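## Task

Get the mint tin and the plastic box into the gray tray so that each of them ends up standing upright (its normal way up).

## Robot and tools

Robot: two seven-joint Kinova Gen3 arms, left_arm and right_arm. Each ends in a suction cup, not fingers. Every row you send covers both arms: 14 numbers, with left_arm first (dx, dy, dz, rx, ry, rz, suction) and right_arm next in that same order. Each arm's base sits on the table: left_arm near (-0.054, +0.373, +0.030) m, right_arm near (+0.021, -0.307, +0.030) m.

Frame: everything uses the scene frame. Its origin is at table-top height, halfway between the two arms' nominal bases. +z points up, +x points out over the table, and left_arm is on the +y side. Camera image sides do not follow arm names. The cup point is the centre of the cup rim, and the cup faces along that point's own +z axis. About 3 cm behind the rim, the tool body widens to roughly 5 cm from the axis, so allow for that near walls and tray edges.

Pose numbers are offsets, not poses. dx, dy, dz, rx, ry, rz are counted from the arm's current Hand target, along the scene axes. Rotation is about the Hand target's position. rx, ry, rz together form a single rotation vector. The scale is 1.0 = 0.6 m for position and 1.0 = 180 degrees for rotation, and every number must lie in [-1, 1]. Six zeros mean the arm gets no new request. The suction number is not an offset. It is a level from 0 to 1, where 1 is full vacuum (about 55 kPa below ambient) and 0.05 or less is off. The level holds until you change it, so if you want an arm's cup unchanged, send its last suction value again.

execute_actions(actions, cameras): actions is a list of actions. Each action is a table of up to 15 rows, one row per 1/30 s step. If a table has fewer than 15 rows, its last row is repeated to fill 15 steps. Every row in an action is measured from the Hand target at the start of that action, not from the row before it. Sending the same offset in a later action therefore moves the arm further again. An empty list returns images and the full state. cameras takes names (cam_left_wrist, cam_right_wrist), ["all"], or []; any unknown name rejects the whole call.

move(target, speed, blend, blocking, cameras): drives each cup point in a straight line. target is one 14-number row, or a list of up to 15 rows that all count from the same starting Hand targets. speed is in m/s, from 0.002 to 0.5, default 0.25. It can be one value or one per target, and turning is capped at 0.873 rad/s. blend is a corner radius in metres for lists; 0 means stop at each point. blocking=false returns after about 0.5 s while the motion continues. A move lasts at most 10 s. The paths do not avoid obstacles or the other arm. The cup point lags and drifts more at higher speed. Tool numbers are applied when each target is reached. The move: line reports the outcome: done (within 3 mm and 2 degrees), off_target, moving, held or fault. limits=paced means a pose was clipped; limits=held means a check withheld steps.

wait(seconds): 0 to 3600; lets time pass and sends no command. stop(): brakes a running move. zoom_image(camera, region): enlarges part of the latest image from cam_left_wrist or cam_right_wrist. region is [x0, y0, x1, y1] in pixels, at most 504 by 504; full images are 896x504. clear_fault(arm): clears a torque fault on left_arm or right_arm after a result has reported it. read_manual(section): returns licence text only. finished_scene(scene): pass the current scene's number to end it; call nothing after it in that reply.

Results: end_effector_position is in metres and end_effector_quat_wxyz gives orientation, both in the scene frame and possibly off by a few cm. Hand target is the last commanded pose after clipping; the next offsets start from it. The cup often stops short of it. A new execute_actions call, even with zeros, requests it again; otherwise send the remaining gap as an offset. Tool commands shows the current suction settings. suction_measured shows the vacuum actually reached and stays near 0 without a seal. part_present turns 1 at 0.50 and back to 0 below 0.45. The results also show joint positions, velocities ('within noise' means still), joint torques (positive means toward larger joint angles), flange force on the tool's own axes, motor temperatures, and step-by-step positions for action calls. MOTOR HOT appears at 60 °C. At 75 °C the arm sinks and stops for 30 s or more.

Handling: each step, orientation commands are clipped to within 32 degrees of the measured orientation. Large turns can swing the elbow. To grip, switch suction on and press the 31 mm rim flat against a smooth face, with no edges, holes or seams under it. Under vacuum the cup shortens by up to 13 mm, and suction alone can lift a light object. To release, set the object down on its support, switch suction off, then back away at least 20 mm. The cup springs back as it releases and can nudge the object. If the cup seals onto the table, switch suction off to free it.

Avoid: the arms are stiff, so aiming even a few mm past a firm contact presses hard. Approach slowly, and to end a push, command a point back past the contact. Collisions or strong presses can trip a torque fault (limits 104.5 N m for the large joints, 51.3 N m for the wrist joints, with held weight included) or a fault when a joint strays more than 5 degrees. Keep the two arms and anything they hold away from each other. Do not drop items, release them while they are moving, knock hard things, or let anything fall off the table. Loose objects may sometimes be nudged by outside pushes.

Each tool is called after ">>>" as a command line: name --argument value for each argument, lists and objects as JSON in quotes; but a table of rows of numbers goes row by row, as --pt "numbers of a row", without its own name.

## Session

>>> execute_actions --actions '[]'

Scene clock: 0.00 s.
left_arm: end_effector_position=(+0.1293, +0.5390, +0.2956) suction_measured=0.00 part_present=0 end_effector_quat_wxyz=(+0.281, +0.842, -0.376, +0.266) | right_arm: end_effector_position=(+0.0841, -0.5961, +0.1715) suction_measured=0.00 part_present=0 end_effector_quat_wxyz=(-0.453, +0.198, +0.864, -0.092)
Joint positions: left_arm=[-1.181 0.359 -0.165 1.989 0.438 1.528 -2.39] | right_arm=[0.483 0.795 0.337 1.99 0.438 1.157 3.182]
Joint velocities: within noise
Joint torques (N m): no reading
Motor temperatures (°C): left_arm=[36 32 35 40 43 39 42] | right_arm=[32 35 34 36 43 43 43]
Flange force (N): no reading
Hand target: left_arm +0.1293, +0.5390, +0.2956; +0.281, +0.842, -0.376, +0.266 | right_arm +0.0841, -0.5961, +0.1715; -0.453, +0.198, +0.864, -0.092
Tool commands: left_gripper/suction=+0.0 right_gripper/suction=+0.0

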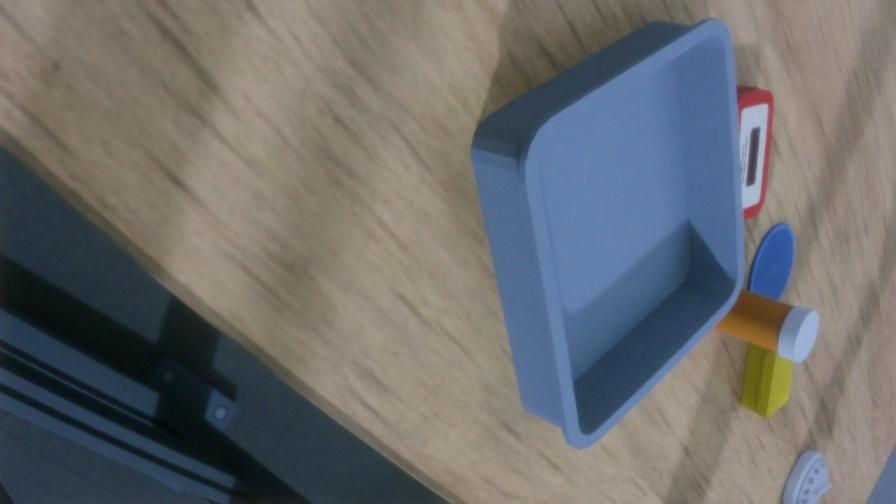

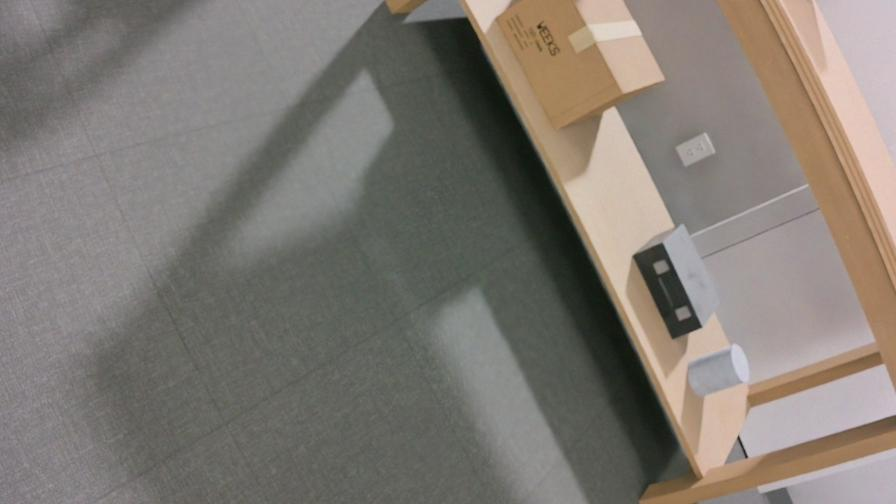

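>>> move --target '[0.368,-0.682,0.34,0.258,-0.007,-0.22,0,0,0,0,0,0,0,0]' --speed 0.45 --cameras '["cam_left_wrist"]'

Scene clock: 20.90 s.
left_arm: end_effector_position=(+0.3501, +0.1298, +0.4996) suction_measured=0.00 part_present=0 end_effector_quat_wxyz=(+0.000, +0.707, -0.707, +0.001) | right_arm: end_effector_position=(+0.0841, -0.5961, +0.1715) suction_measured=0.00 part_present=0 end_effector_quat_wxyz=(-0.453, +0.198, +0.864, -0.092)
Joint positions: left_arm=[0.118 0.465 0.755 0.947 -0.323 1.83 -0.844] | right_arm=[0.483 0.795 0.337 1.99 0.438 1.157 3.182]
Joint torques (N m): left_arm=[-0.43 -12.96 2.14 -7.66 0.06 0.21 -0.4] | right_arm=[0.95 -13.01 2.71 -4.02 0.52 1.02 0.33]
Flange force (N): left_arm=[-1.1 5.1 5.9] | right_arm=[6.2 6.3 3.5]
Hand target: left_arm +0.3501, +0.1298, +0.4996; +0.000, +0.707, -0.707, +0.000 | right_arm +0.0841, -0.5961, +0.1715; -0.453, +0.198, +0.864, -0.092
Off the commanded pose: left_arm 0.000 m, 0 deg | right_arm 0.000 m, 0 deg.
move: done

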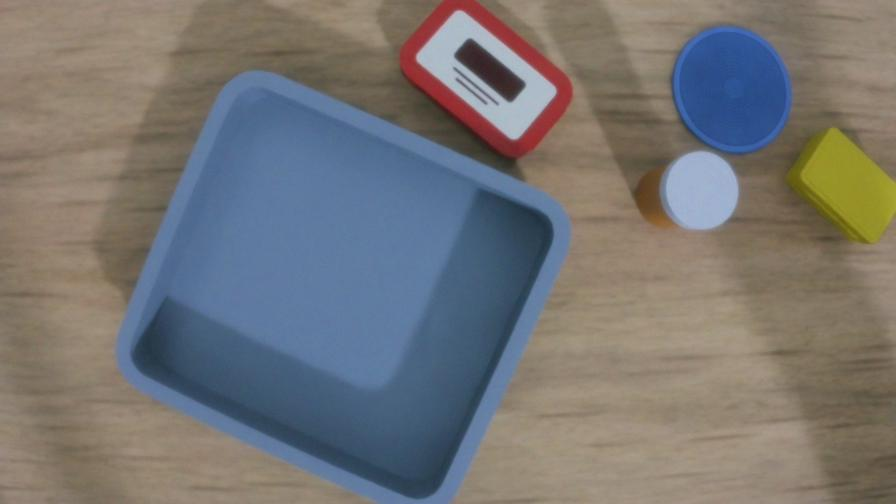

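>>> move --target '[0.323,-0.05,-0.467,0,0,0,0,0.622,0.688,0.081,-0.006,-0.306,0.003,0]' --speed 0.4 --cameras '["all"]'

Scene clock: 42.70 s.
left_arm: end_effector_position=(+0.5439, +0.0998, +0.2195) suction_measured=0.00 part_present=0 end_effector_quat_wxyz=(+0.000, +0.707, -0.707, +0.001) | right_arm: end_effector_position=(+0.4573, -0.1833, +0.2201) suction_measured=0.00 part_present=0 end_effector_quat_wxyz=(+0.001, +0.219, +0.976, +0.000)
Joint positions: left_arm=[0.198 1.03 0.627 0.794 -0.532 1.435 -0.942] | right_arm=[-0.328 0.499 -0.031 1.713 0.019 0.929 2.353]
Joint torques (N m): left_arm=[-0.33 -21.31 3.02 -7.33 0.08 0.19 -0.4] | right_arm=[1.03 -13.47 0.52 -8.05 -0.03 -0.03 0.39]
Flange force (N): left_arm=[-3.0 9.1 3.5] | right_arm=[9.1 -3.8 2.8]
Hand target: left_arm +0.5439, +0.0998, +0.2194; +0.000, +0.707, -0.707, +0.000 | right_arm +0.4573, -0.1833, +0.2201; +0.001, +0.219, +0.976, +0.000
Off the commanded pose: left_arm 0.000 m, 0 deg | right_arm 0.000 m, 0 deg.
move: done

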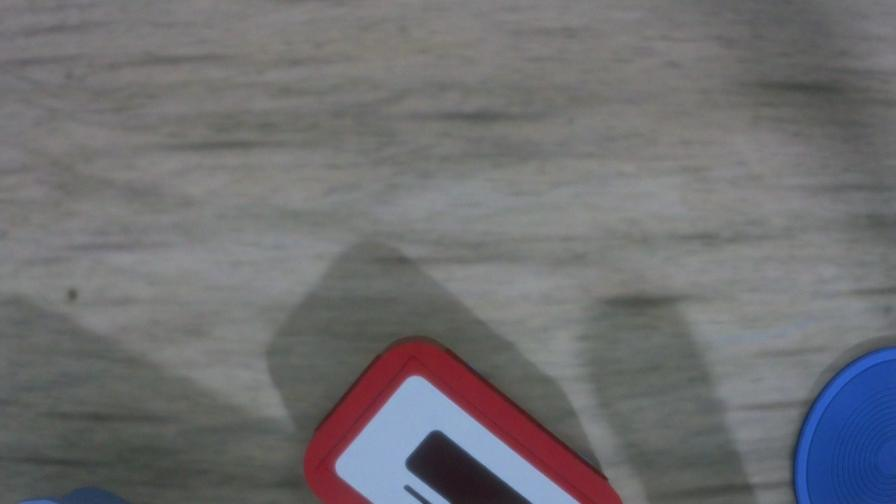

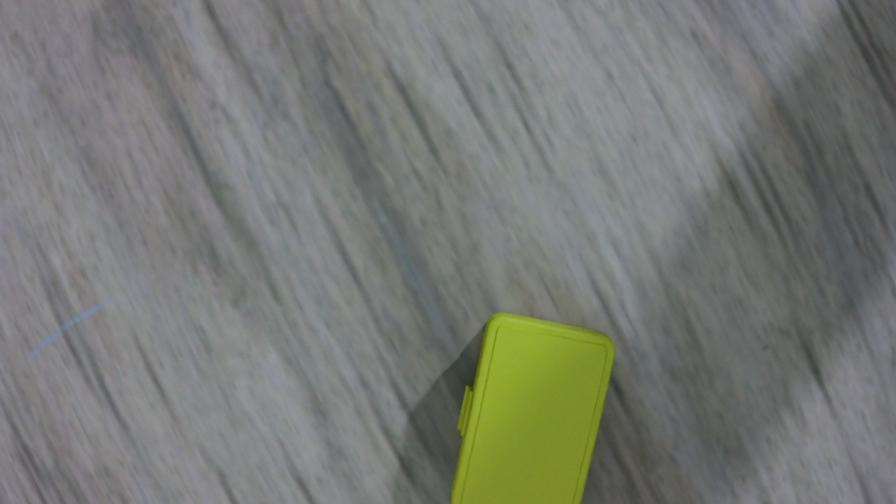

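>>> move --target '[-0.133,0,0,0,0,0,0,0.057,0.12,0,0,0,0,0]' --speed 0.3 --cameras '["all"]'

Scene clock: 57.20 s.
left_arm: end_effector_position=(+0.4641, +0.0998, +0.2194) suction_measured=0.00 part_present=0 end_effector_quat_wxyz=(+0.000, +0.707, -0.707, +0.000) | right_arm: end_effector_position=(+0.4915, -0.1113, +0.2201) suction_measured=0.00 part_present=0 end_effector_quat_wxyz=(+0.001, +0.219, +0.976, +0.000)
Joint positions: left_arm=[0.144 0.854 0.648 1.202 -0.5 1.24 -0.795] | right_arm=[-0.439 0.609 -0.036 1.509 0.025 1.023 2.238]
Joint torques (N m): left_arm=[-0.38 -18.34 3.45 -6.99 0.02 0.36 -0.41] | right_arm=[1.01 -15.54 0.55 -8.47 0.01 -0.1 0.35]
Flange force (N): left_arm=[-1.7 6.0 3.1] | right_arm=[8.9 -5.8 2.8]
Hand target: left_arm +0.4641, +0.0998, +0.2194; +0.000, +0.707, -0.707, +0.000 | right_arm +0.4915, -0.1113, +0.2201; +0.001, +0.219, +0.976, +0.000
Off the commanded pose: left_arm 0.000 m, 0 deg | right_arm 0.000 m, 0 deg.
move: done

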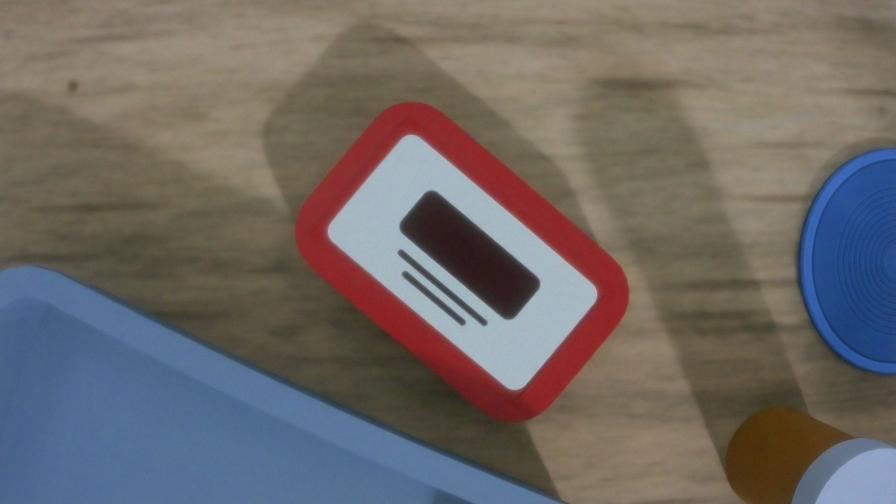

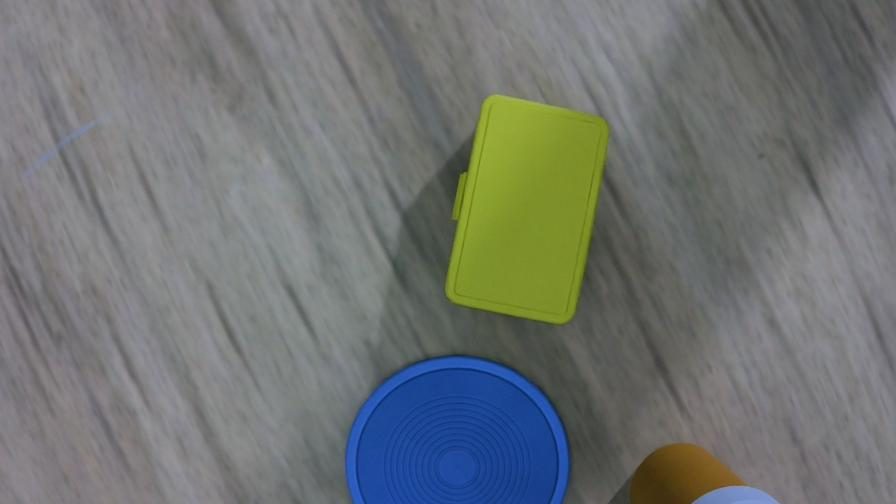

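>>> move --target '[0,0,-0.183,0,0,0,0,0,0,-0.117,0,0,0,0]' --speed 0.3 --cameras '["all"]'

Scene clock: 70.70 s.
left_arm: end_effector_position=(+0.4641, +0.0998, +0.1097) suction_measured=0.00 part_present=0 end_effector_quat_wxyz=(+0.000, +0.707, -0.707, +0.001) | right_arm: end_effector_position=(+0.4915, -0.1113, +0.1499) suction_measured=0.00 part_present=0 end_effector_quat_wxyz=(+0.001, +0.219, +0.976, +0.000)
Joint positions: left_arm=[0.159 0.987 0.586 1.311 -0.575 1.011 -0.735] | right_arm=[-0.439 0.709 -0.036 1.586 0.032 0.847 2.232]
Joint torques (N m): left_arm=[-0.34 -19.09 3.66 -6.12 0.04 0.27 -0.39] | right_arm=[0.97 -16.21 0.51 -7.62 -0.04 -0.08 0.38]
Flange force (N): left_arm=[-1.7 5.8 1.8] | right_arm=[8.5 -5.4 1.4]
Hand target: left_arm +0.4641, +0.0998, +0.1096; +0.000, +0.707, -0.707, +0.001 | right_arm +0.4915, -0.1113, +0.1499; +0.001, +0.219, +0.976, +0.000
Off the commanded pose: left_arm 0.000 m, 0 deg | right_arm 0.000 m, 0 deg.
move: done

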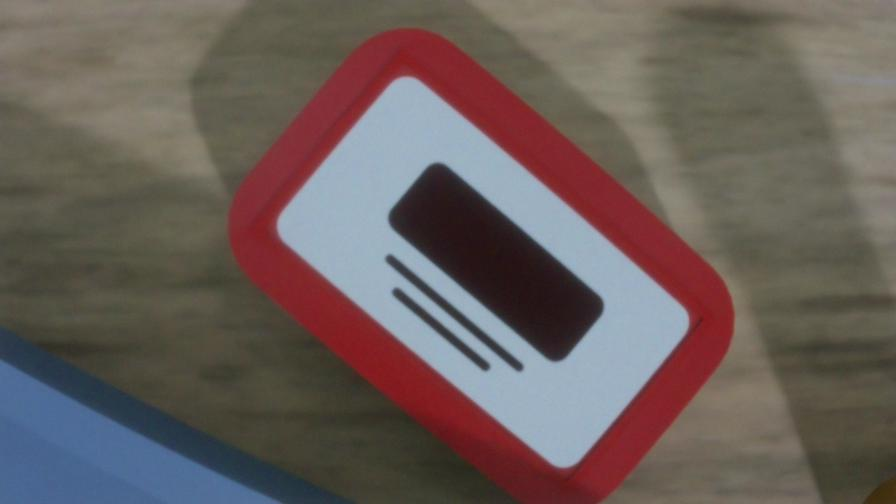

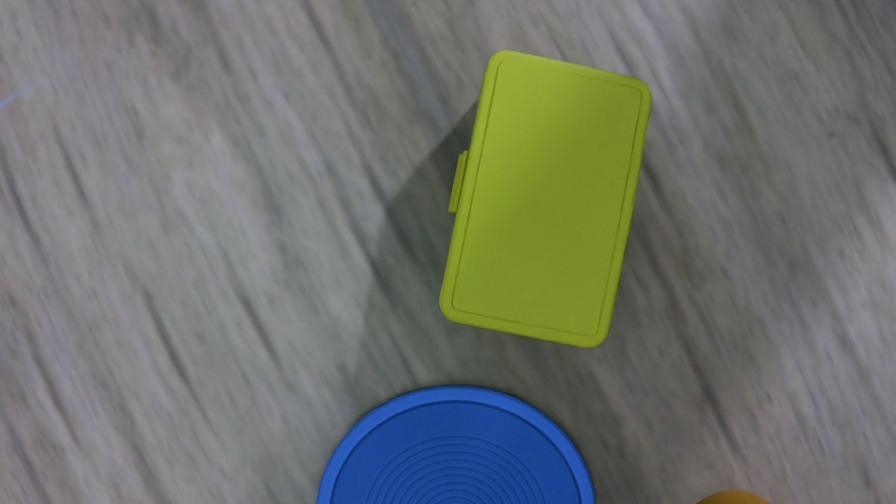

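>>> move --pt "0.0832 -0.0245 -0.105 0 0 0 1 -0.0775 -0.0878 -0.155 0 0 0 1" --pt "0.0832 -0.0245 -0.158 0 0 0 1 -0.0775 -0.0878 -0.208 0 0 0 1" --speed '[0.25,0.03]' --blend '[0.006,0]'

>>> wait --seconds 0.3

Scene clock: 83.13 s.
left_arm: end_effector_position=(+0.5140, +0.0851, +0.0149) suction_measured=0.79 part_present=1 end_effector_quat_wxyz=(+0.000, +0.707, -0.707, +0.000) | right_arm: end_effector_position=(+0.4450, -0.1640, +0.0251) suction_measured=0.65 part_present=1 end_effector_quat_wxyz=(+0.001, +0.219, +0.976, +0.000)
Joint positions: left_arm=[0.211 1.227 0.544 1.072 -0.62 0.992 -0.792] | right_arm=[-0.379 0.862 -0.029 1.861 0.056 0.418 2.27]
Joint torques (N m): left_arm=[-0.37 -22.31 3.74 -6.21 0.07 0.13 -0.42] | right_arm=[1.03 -15.77 0.64 -5.34 -0.01 0.03 0.38]
Flange force (N): left_arm=[-2.0 6.6 2.1] | right_arm=[8.8 -4.3 -0.7]
Hand target: left_arm +0.5140, +0.0851, +0.0148; +0.000, +0.707, -0.707, +0.000 | right_arm +0.4450, -0.1640, +0.0251; +0.001, +0.219, +0.976, +0.000
Off the commanded pose: left_arm 0.000 m, 0 deg | right_arm 0.000 m, 0 deg.
move: done

Scene clock: 83.43 s.
left_arm: end_effector_position=(+0.5140, +0.0851, +0.0148) suction_measured=0.99 part_present=1 end_effector_quat_wxyz=(+0.000, +0.707, -0.707, +0.000) | right_arm: end_effector_position=(+0.4450, -0.1640, +0.0251) suction_measured=0.93 part_present=1 end_effector_quat_wxyz=(+0.001, +0.219, +0.976, +0.000)
Joint positions: left_arm=[0.211 1.228 0.544 1.072 -0.62 0.992 -0.792] | right_arm=[-0.379 0.862 -0.029 1.861 0.056 0.418 2.27]
Joint torques (N m): left_arm=[-0.35 -22.23 3.71 -6.22 0.07 0.19 -0.42] | right_arm=[1.01 -15.88 0.56 -5.27 0 -0.06 0.37]
Flange force (N): left_arm=[-2.2 6.9 2.0] | right_arm=[8.4 -3.9 -0.6]
Hand target: left_arm +0.5140, +0.0851, +0.0148; +0.000, +0.707, -0.707, +0.000 | right_arm +0.4450, -0.1640, +0.0251; +0.001, +0.219, +0.976, +0.000
Tool commands: left_gripper/suction=+1.0 right_gripper/suction=+1.0
Off the commanded pose: left_arm 0.000 m, 0 deg | right_arm 0.000 m, 0 deg.
wait: 0.30 s; at rest by 0.17 s

>>> move --pt "0 0 0.205 0 0 0 1 0 0 0.19 0 0 0 1" --pt "-0.164 0.1557 0.225 0 0 0.059 1 0 0.1 0.208 0 0 0.059 1" --pt "-0.164 0.1557 0.05 0 0 0.059 1 0 0.1 0.208 0 0 0.059 1" --pt "-0.164 0.1557 0.009 0 0 0.059 1 0 0.1 0.208 0 0 0.059 1" --speed '[0.25,0.3,0.25,0.04]' --blend '[0.03,0.02,0.008,0]' --cameras '["all"]'

Scene clock: 109.10 s.
left_arm: end_effector_position=(+0.4156, +0.1785, +0.0203) suction_measured=0.99 part_present=1 end_effector_quat_wxyz=(+0.000, +0.770, -0.638, +0.001) | right_arm: end_effector_position=(+0.4450, -0.1040, +0.1499) suction_measured=0.98 part_present=1 end_effector_quat_wxyz=(+0.001, +0.127, +0.992, +0.000)
Joint positions: left_arm=[0.08 0.999 0.448 1.649 -0.649 0.646 -0.513] | right_arm=[-0.459 0.642 -0.088 1.732 0.076 0.771 2.32]
Joint torques (N m): left_arm=[-0.37 -18.1 3.28 -4.69 0.08 0.15 -0.44] | right_arm=[0.93 -15.09 0.23 -7.38 0.01 -0.07 0.31]
Flange force (N): left_arm=[-1.7 5.5 2.4] | right_arm=[8.8 -4.0 1.9]
Hand target: left_arm +0.4156, +0.1785, +0.0202; +0.000, +0.770, -0.638, +0.001 | right_arm +0.4450, -0.1040, +0.1499; +0.001, +0.127, +0.992, +0.000
Off the commanded pose: left_arm 0.000 m, 0 deg | right_arm 0.000 m, 0 deg.
move: done

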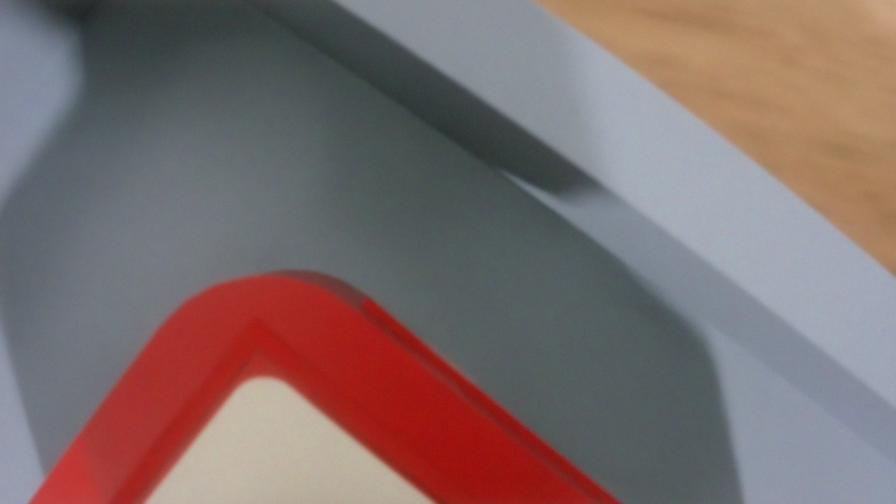

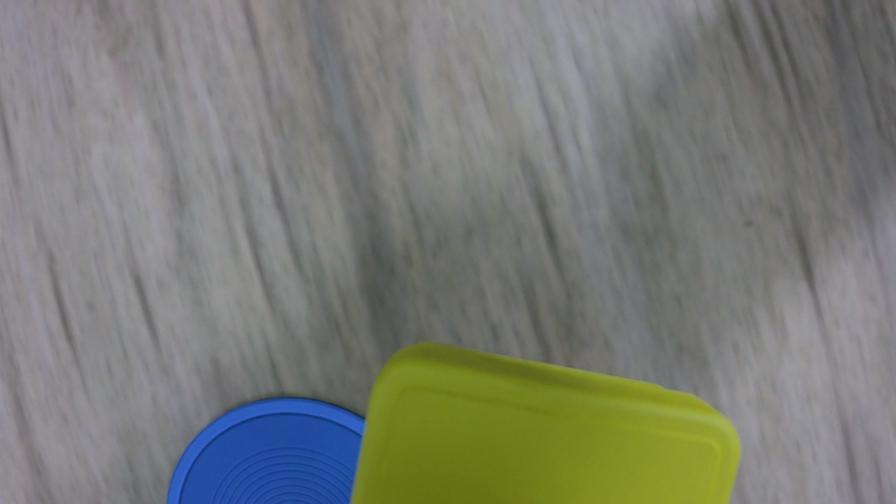

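>>> move --target '[0,0,-0.009,0,0,0,1,0,0,0,0,0,0,1]' --speed 0.02

Scene clock: 113.27 s.
left_arm: end_effector_position=(+0.4156, +0.1785, +0.0149) suction_measured=0.99 part_present=1 end_effector_quat_wxyz=(+0.000, +0.770, -0.638, +0.001) | right_arm: end_effector_position=(+0.4450, -0.1040, +0.1499) suction_measured=0.98 part_present=1 end_effector_quat_wxyz=(+0.001, +0.127, +0.992, +0.000)
Joint positions: left_arm=[0.083 1.009 0.442 1.648 -0.653 0.636 -0.509] | right_arm=[-0.459 0.642 -0.088 1.732 0.076 0.771 2.32]
Joint torques (N m): left_arm=[-0.32 -18.31 3.18 -4.61 0.08 0.26 -0.48] | right_arm=[0.99 -14.98 0.28 -7.46 0.03 -0.06 0.37]
Flange force (N): left_arm=[-1.8 5.5 2.7] | right_arm=[9.3 -4.1 1.8]
Hand target: left_arm +0.4156, +0.1785, +0.0148; +0.000, +0.770, -0.638, +0.001 | right_arm +0.4450, -0.1040, +0.1499; +0.001, +0.127, +0.992, +0.000
Off the commanded pose: left_arm 0.000 m, 0 deg | right_arm 0.000 m, 0 deg.
move: done

>>> move --target '[0,0,-0.0083,0,0,0,1,0,0,0,0,0,0,1]' --speed 0.02

Scene clock: 128.87 s.
left_arm: end_effector_position=(+0.4158, +0.1784, +0.0102) suction_measured=0.99 part_present=1 end_effector_quat_wxyz=(+0.000, +0.770, -0.638, +0.001) | right_arm: end_effector_position=(+0.4450, -0.1040, +0.1499) suction_measured=0.99 part_present=1 end_effector_quat_wxyz=(+0.001, +0.127, +0.992, +0.000)
Joint positions: left_arm=[0.086 1.018 0.436 1.647 -0.658 0.627 -0.505] | right_arm=[-0.459 0.642 -0.088 1.732 0.076 0.771 2.32]
Joint torques (N m): left_arm=[0.01 37.88 -10.02 -0.13 -1.96 -6.19 -0.43] | right_arm=[0.94 -15.04 0.31 -7.41 0.01 -0.08 0.39]
Flange force (N): left_arm=[-19.0 30.9 -129.0] | right_arm=[9.1 -4.0 1.8]
Hand target: left_arm +0.4156, +0.1785, +0.0099; +0.000, +0.770, -0.638, +0.001 | right_arm +0.4450, -0.1040, +0.1499; +0.001, +0.127, +0.992, +0.000
Off the commanded pose: left_arm 0.000 m, 0 deg | right_arm 0.000 m, 0 deg.
move: done

>>> move --target '[0,0,0.0025,0,0,0,0,0,0,0,0,0,0,1]' --speed 0.02

>>> wait --seconds 0.4

Scene clock: 132.33 s.
left_arm: end_effector_position=(+0.4156, +0.1786, +0.0113) suction_measured=0.00 part_present=0 end_effector_quat_wxyz=(+0.000, +0.770, -0.638, +0.000) | right_arm: end_effector_position=(+0.4450, -0.1040, +0.1499) suction_measured=0.99 part_present=1 end_effector_quat_wxyz=(+0.001, +0.127, +0.992, +0.000)
Joint positions: left_arm=[0.085 1.016 0.438 1.647 -0.657 0.63 -0.506] | right_arm=[-0.459 0.642 -0.088 1.732 0.076 0.771 2.32]
Joint torques (N m): left_arm=[0.03 27.98 -7.52 2.19 -1.02 -3.52 -0.4] | right_arm=[1.01 -15.06 0.34 -7.45 0.04 -0.12 0.32]
Flange force (N): left_arm=[-12.2 20.3 -101.6] | right_arm=[9.1 -4.0 1.7]
Hand target: left_arm +0.4156, +0.1785, +0.0114; +0.000, +0.770, -0.638, +0.001 | right_arm +0.4450, -0.1040, +0.1499; +0.001, +0.127, +0.992, +0.000
Off the commanded pose: left_arm 0.000 m, 0 deg | right_arm 0.000 m, 0 deg.
move: done

Scene clock: 132.73 s.
left_arm: end_effector_position=(+0.4156, +0.1785, +0.0113) suction_measured=0.00 part_present=0 end_effector_quat_wxyz=(+0.000, +0.770, -0.638, +0.001) | right_arm: end_effector_position=(+0.4450, -0.1040, +0.1499) suction_measured=0.99 part_present=1 end_effector_quat_wxyz=(+0.001, +0.127, +0.992, +0.000)
Joint positions: left_arm=[0.085 1.015 0.438 1.647 -0.657 0.63 -0.506] | right_arm=[-0.459 0.642 -0.088 1.732 0.076 0.771 2.32]
Joint torques (N m): left_arm=[0.08 27.12 -7.26 1.93 -1 -3.5 -0.42] | right_arm=[0.96 -15.08 0.34 -7.38 0 -0.14 0.33]
Flange force (N): left_arm=[-12.4 20.4 -99.8] | right_arm=[8.8 -3.8 1.7]
Hand target: left_arm +0.4156, +0.1785, +0.0114; +0.000, +0.770, -0.638, +0.001 | right_arm +0.4450, -0.1040, +0.1499; +0.001, +0.127, +0.992, +0.000
Tool commands: left_gripper/suction=+0.0 right_gripper/suction=+1.0
Off the commanded pose: left_arm 0.000 m, 0 deg | right_arm 0.000 m, 0 deg.
wait: 0.40 s; at rest by 0.17 s

>>> move --pt "0 0 0.05 0 0 0 0 0 0 0 0 0 0 1" --pt "0 0.05 0.25 0 0 0 0 0 0 0 0 0 0 1" --pt "-0.3 0.533 0.48 0 0 0 0 -0.06 0.15 0.0 0 0 0 1" --pt "-0.36 0.533 0.48 0 0 0 0 -0.187 0.453 0 0 0 0 1" --pt "-0.36 0.533 0.48 0 0 0 0 -0.187 0.453 -0.165 0 0 0 1" --pt "-0.36 0.533 0.48 0 0 0 0 -0.187 0.453 -0.212 0 0 0 1" --speed '[0.1,0.3,0.4,0.35,0.25,0.04]' --blend '[0.01,0.03,0.03,0.02,0.008,0]' --cameras '["all"]'

Scene clock: 144.83 s.
left_arm: end_effector_position=(+0.1996, +0.4983, +0.2994) suction_measured=0.00 part_present=0 end_effector_quat_wxyz=(+0.000, +0.770, -0.638, +0.001) | right_arm: end_effector_position=(+0.3329, +0.1679, +0.0229) suction_measured=0.98 part_present=1 end_effector_quat_wxyz=(+0.001, +0.127, +0.992, +0.000)
Joint positions: left_arm=[-1.07 0.016 0.543 2.092 -0.008 1.036 -1.914] | right_arm=[-1.013 1.023 -0.071 1.392 0.093 0.729 1.786]
Joint torques (N m): left_arm=[-0.32 -4.64 0.31 -7.24 0.13 0.19 -0.45] | right_arm=[0.84 -0.28 0.62 -4.06 0.15 -2.51 0.34]
Flange force (N): left_arm=[2.6 2.5 3.4] | right_arm=[8.7 -19.6 -38.7]
Hand target: left_arm +0.1996, +0.4983, +0.2994; +0.000, +0.770, -0.638, +0.001 | right_arm +0.3328, +0.1678, +0.0227; +0.001, +0.127, +0.992, +0.000
Off the commanded pose: left_arm 0.000 m, 0 deg | right_arm 0.000 m, 0 deg.
move: done

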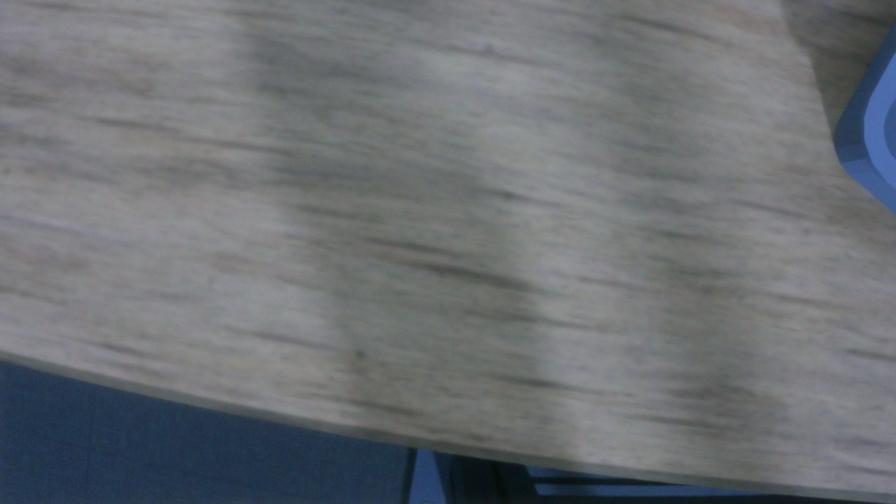

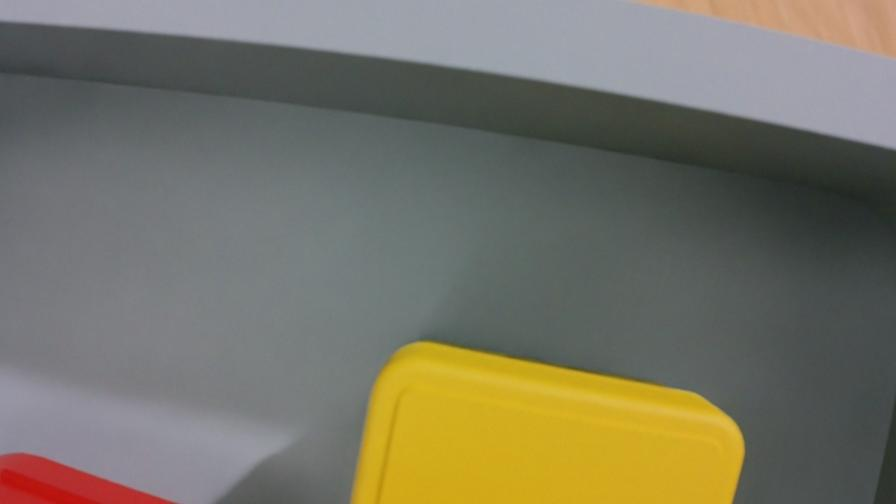

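Already in contact with the floor, well inside. Release and lift.

>>> move --pt "0 0 0 0 0 0 0 0 0 0.0005 0 0 0 0" --pt "0 0 0 0 0 0 0 0 0 0.05 0 0 0 0" --pt "0 0 0 0 0 0 0 0 -0.15 0.27 0 0 0 0" --speed '[0.02,0.1,0.35]' --blend '[0,0.01,0]' --cameras '["cam_right_wrist"]'

Scene clock: 150.57 s.
left_arm: end_effector_position=(+0.1996, +0.4983, +0.2994) suction_measured=0.00 part_present=0 end_effector_quat_wxyz=(+0.000, +0.770, -0.638, +0.001) | right_arm: end_effector_position=(+0.3328, +0.0778, +0.1846) suction_measured=0.00 part_present=0 end_effector_quat_wxyz=(+0.001, +0.127, +0.992, +0.000)
Joint positions: left_arm=[-1.07 0.016 0.543 2.092 -0.008 1.036 -1.914] | right_arm=[-0.903 0.63 -0.087 1.606 0.066 0.908 1.891]
Joint torques (N m): left_arm=[-0.31 -4.65 0.26 -7.24 0.13 0.19 -0.39] | right_arm=[0.89 -15.36 0.26 -7.94 0.03 -0.1 0.33]
Flange force (N): left_arm=[2.5 2.6 3.3] | right_arm=[6.2 -7.8 2.0]
Hand target: left_arm +0.1996, +0.4983, +0.2994; +0.000, +0.770, -0.638, +0.001 | right_arm +0.3328, +0.0778, +0.1847; +0.001, +0.127, +0.992, +0.000
Off the commanded pose: left_arm 0.000 m, 0 deg | right_arm 0.000 m, 0 deg.
move: done

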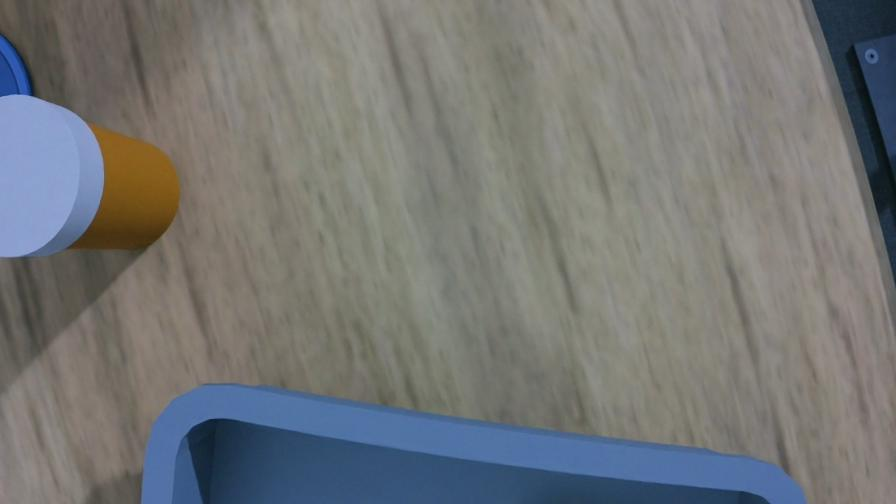

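>>> finished_scene --scene 2

The scene is finished: the task was done.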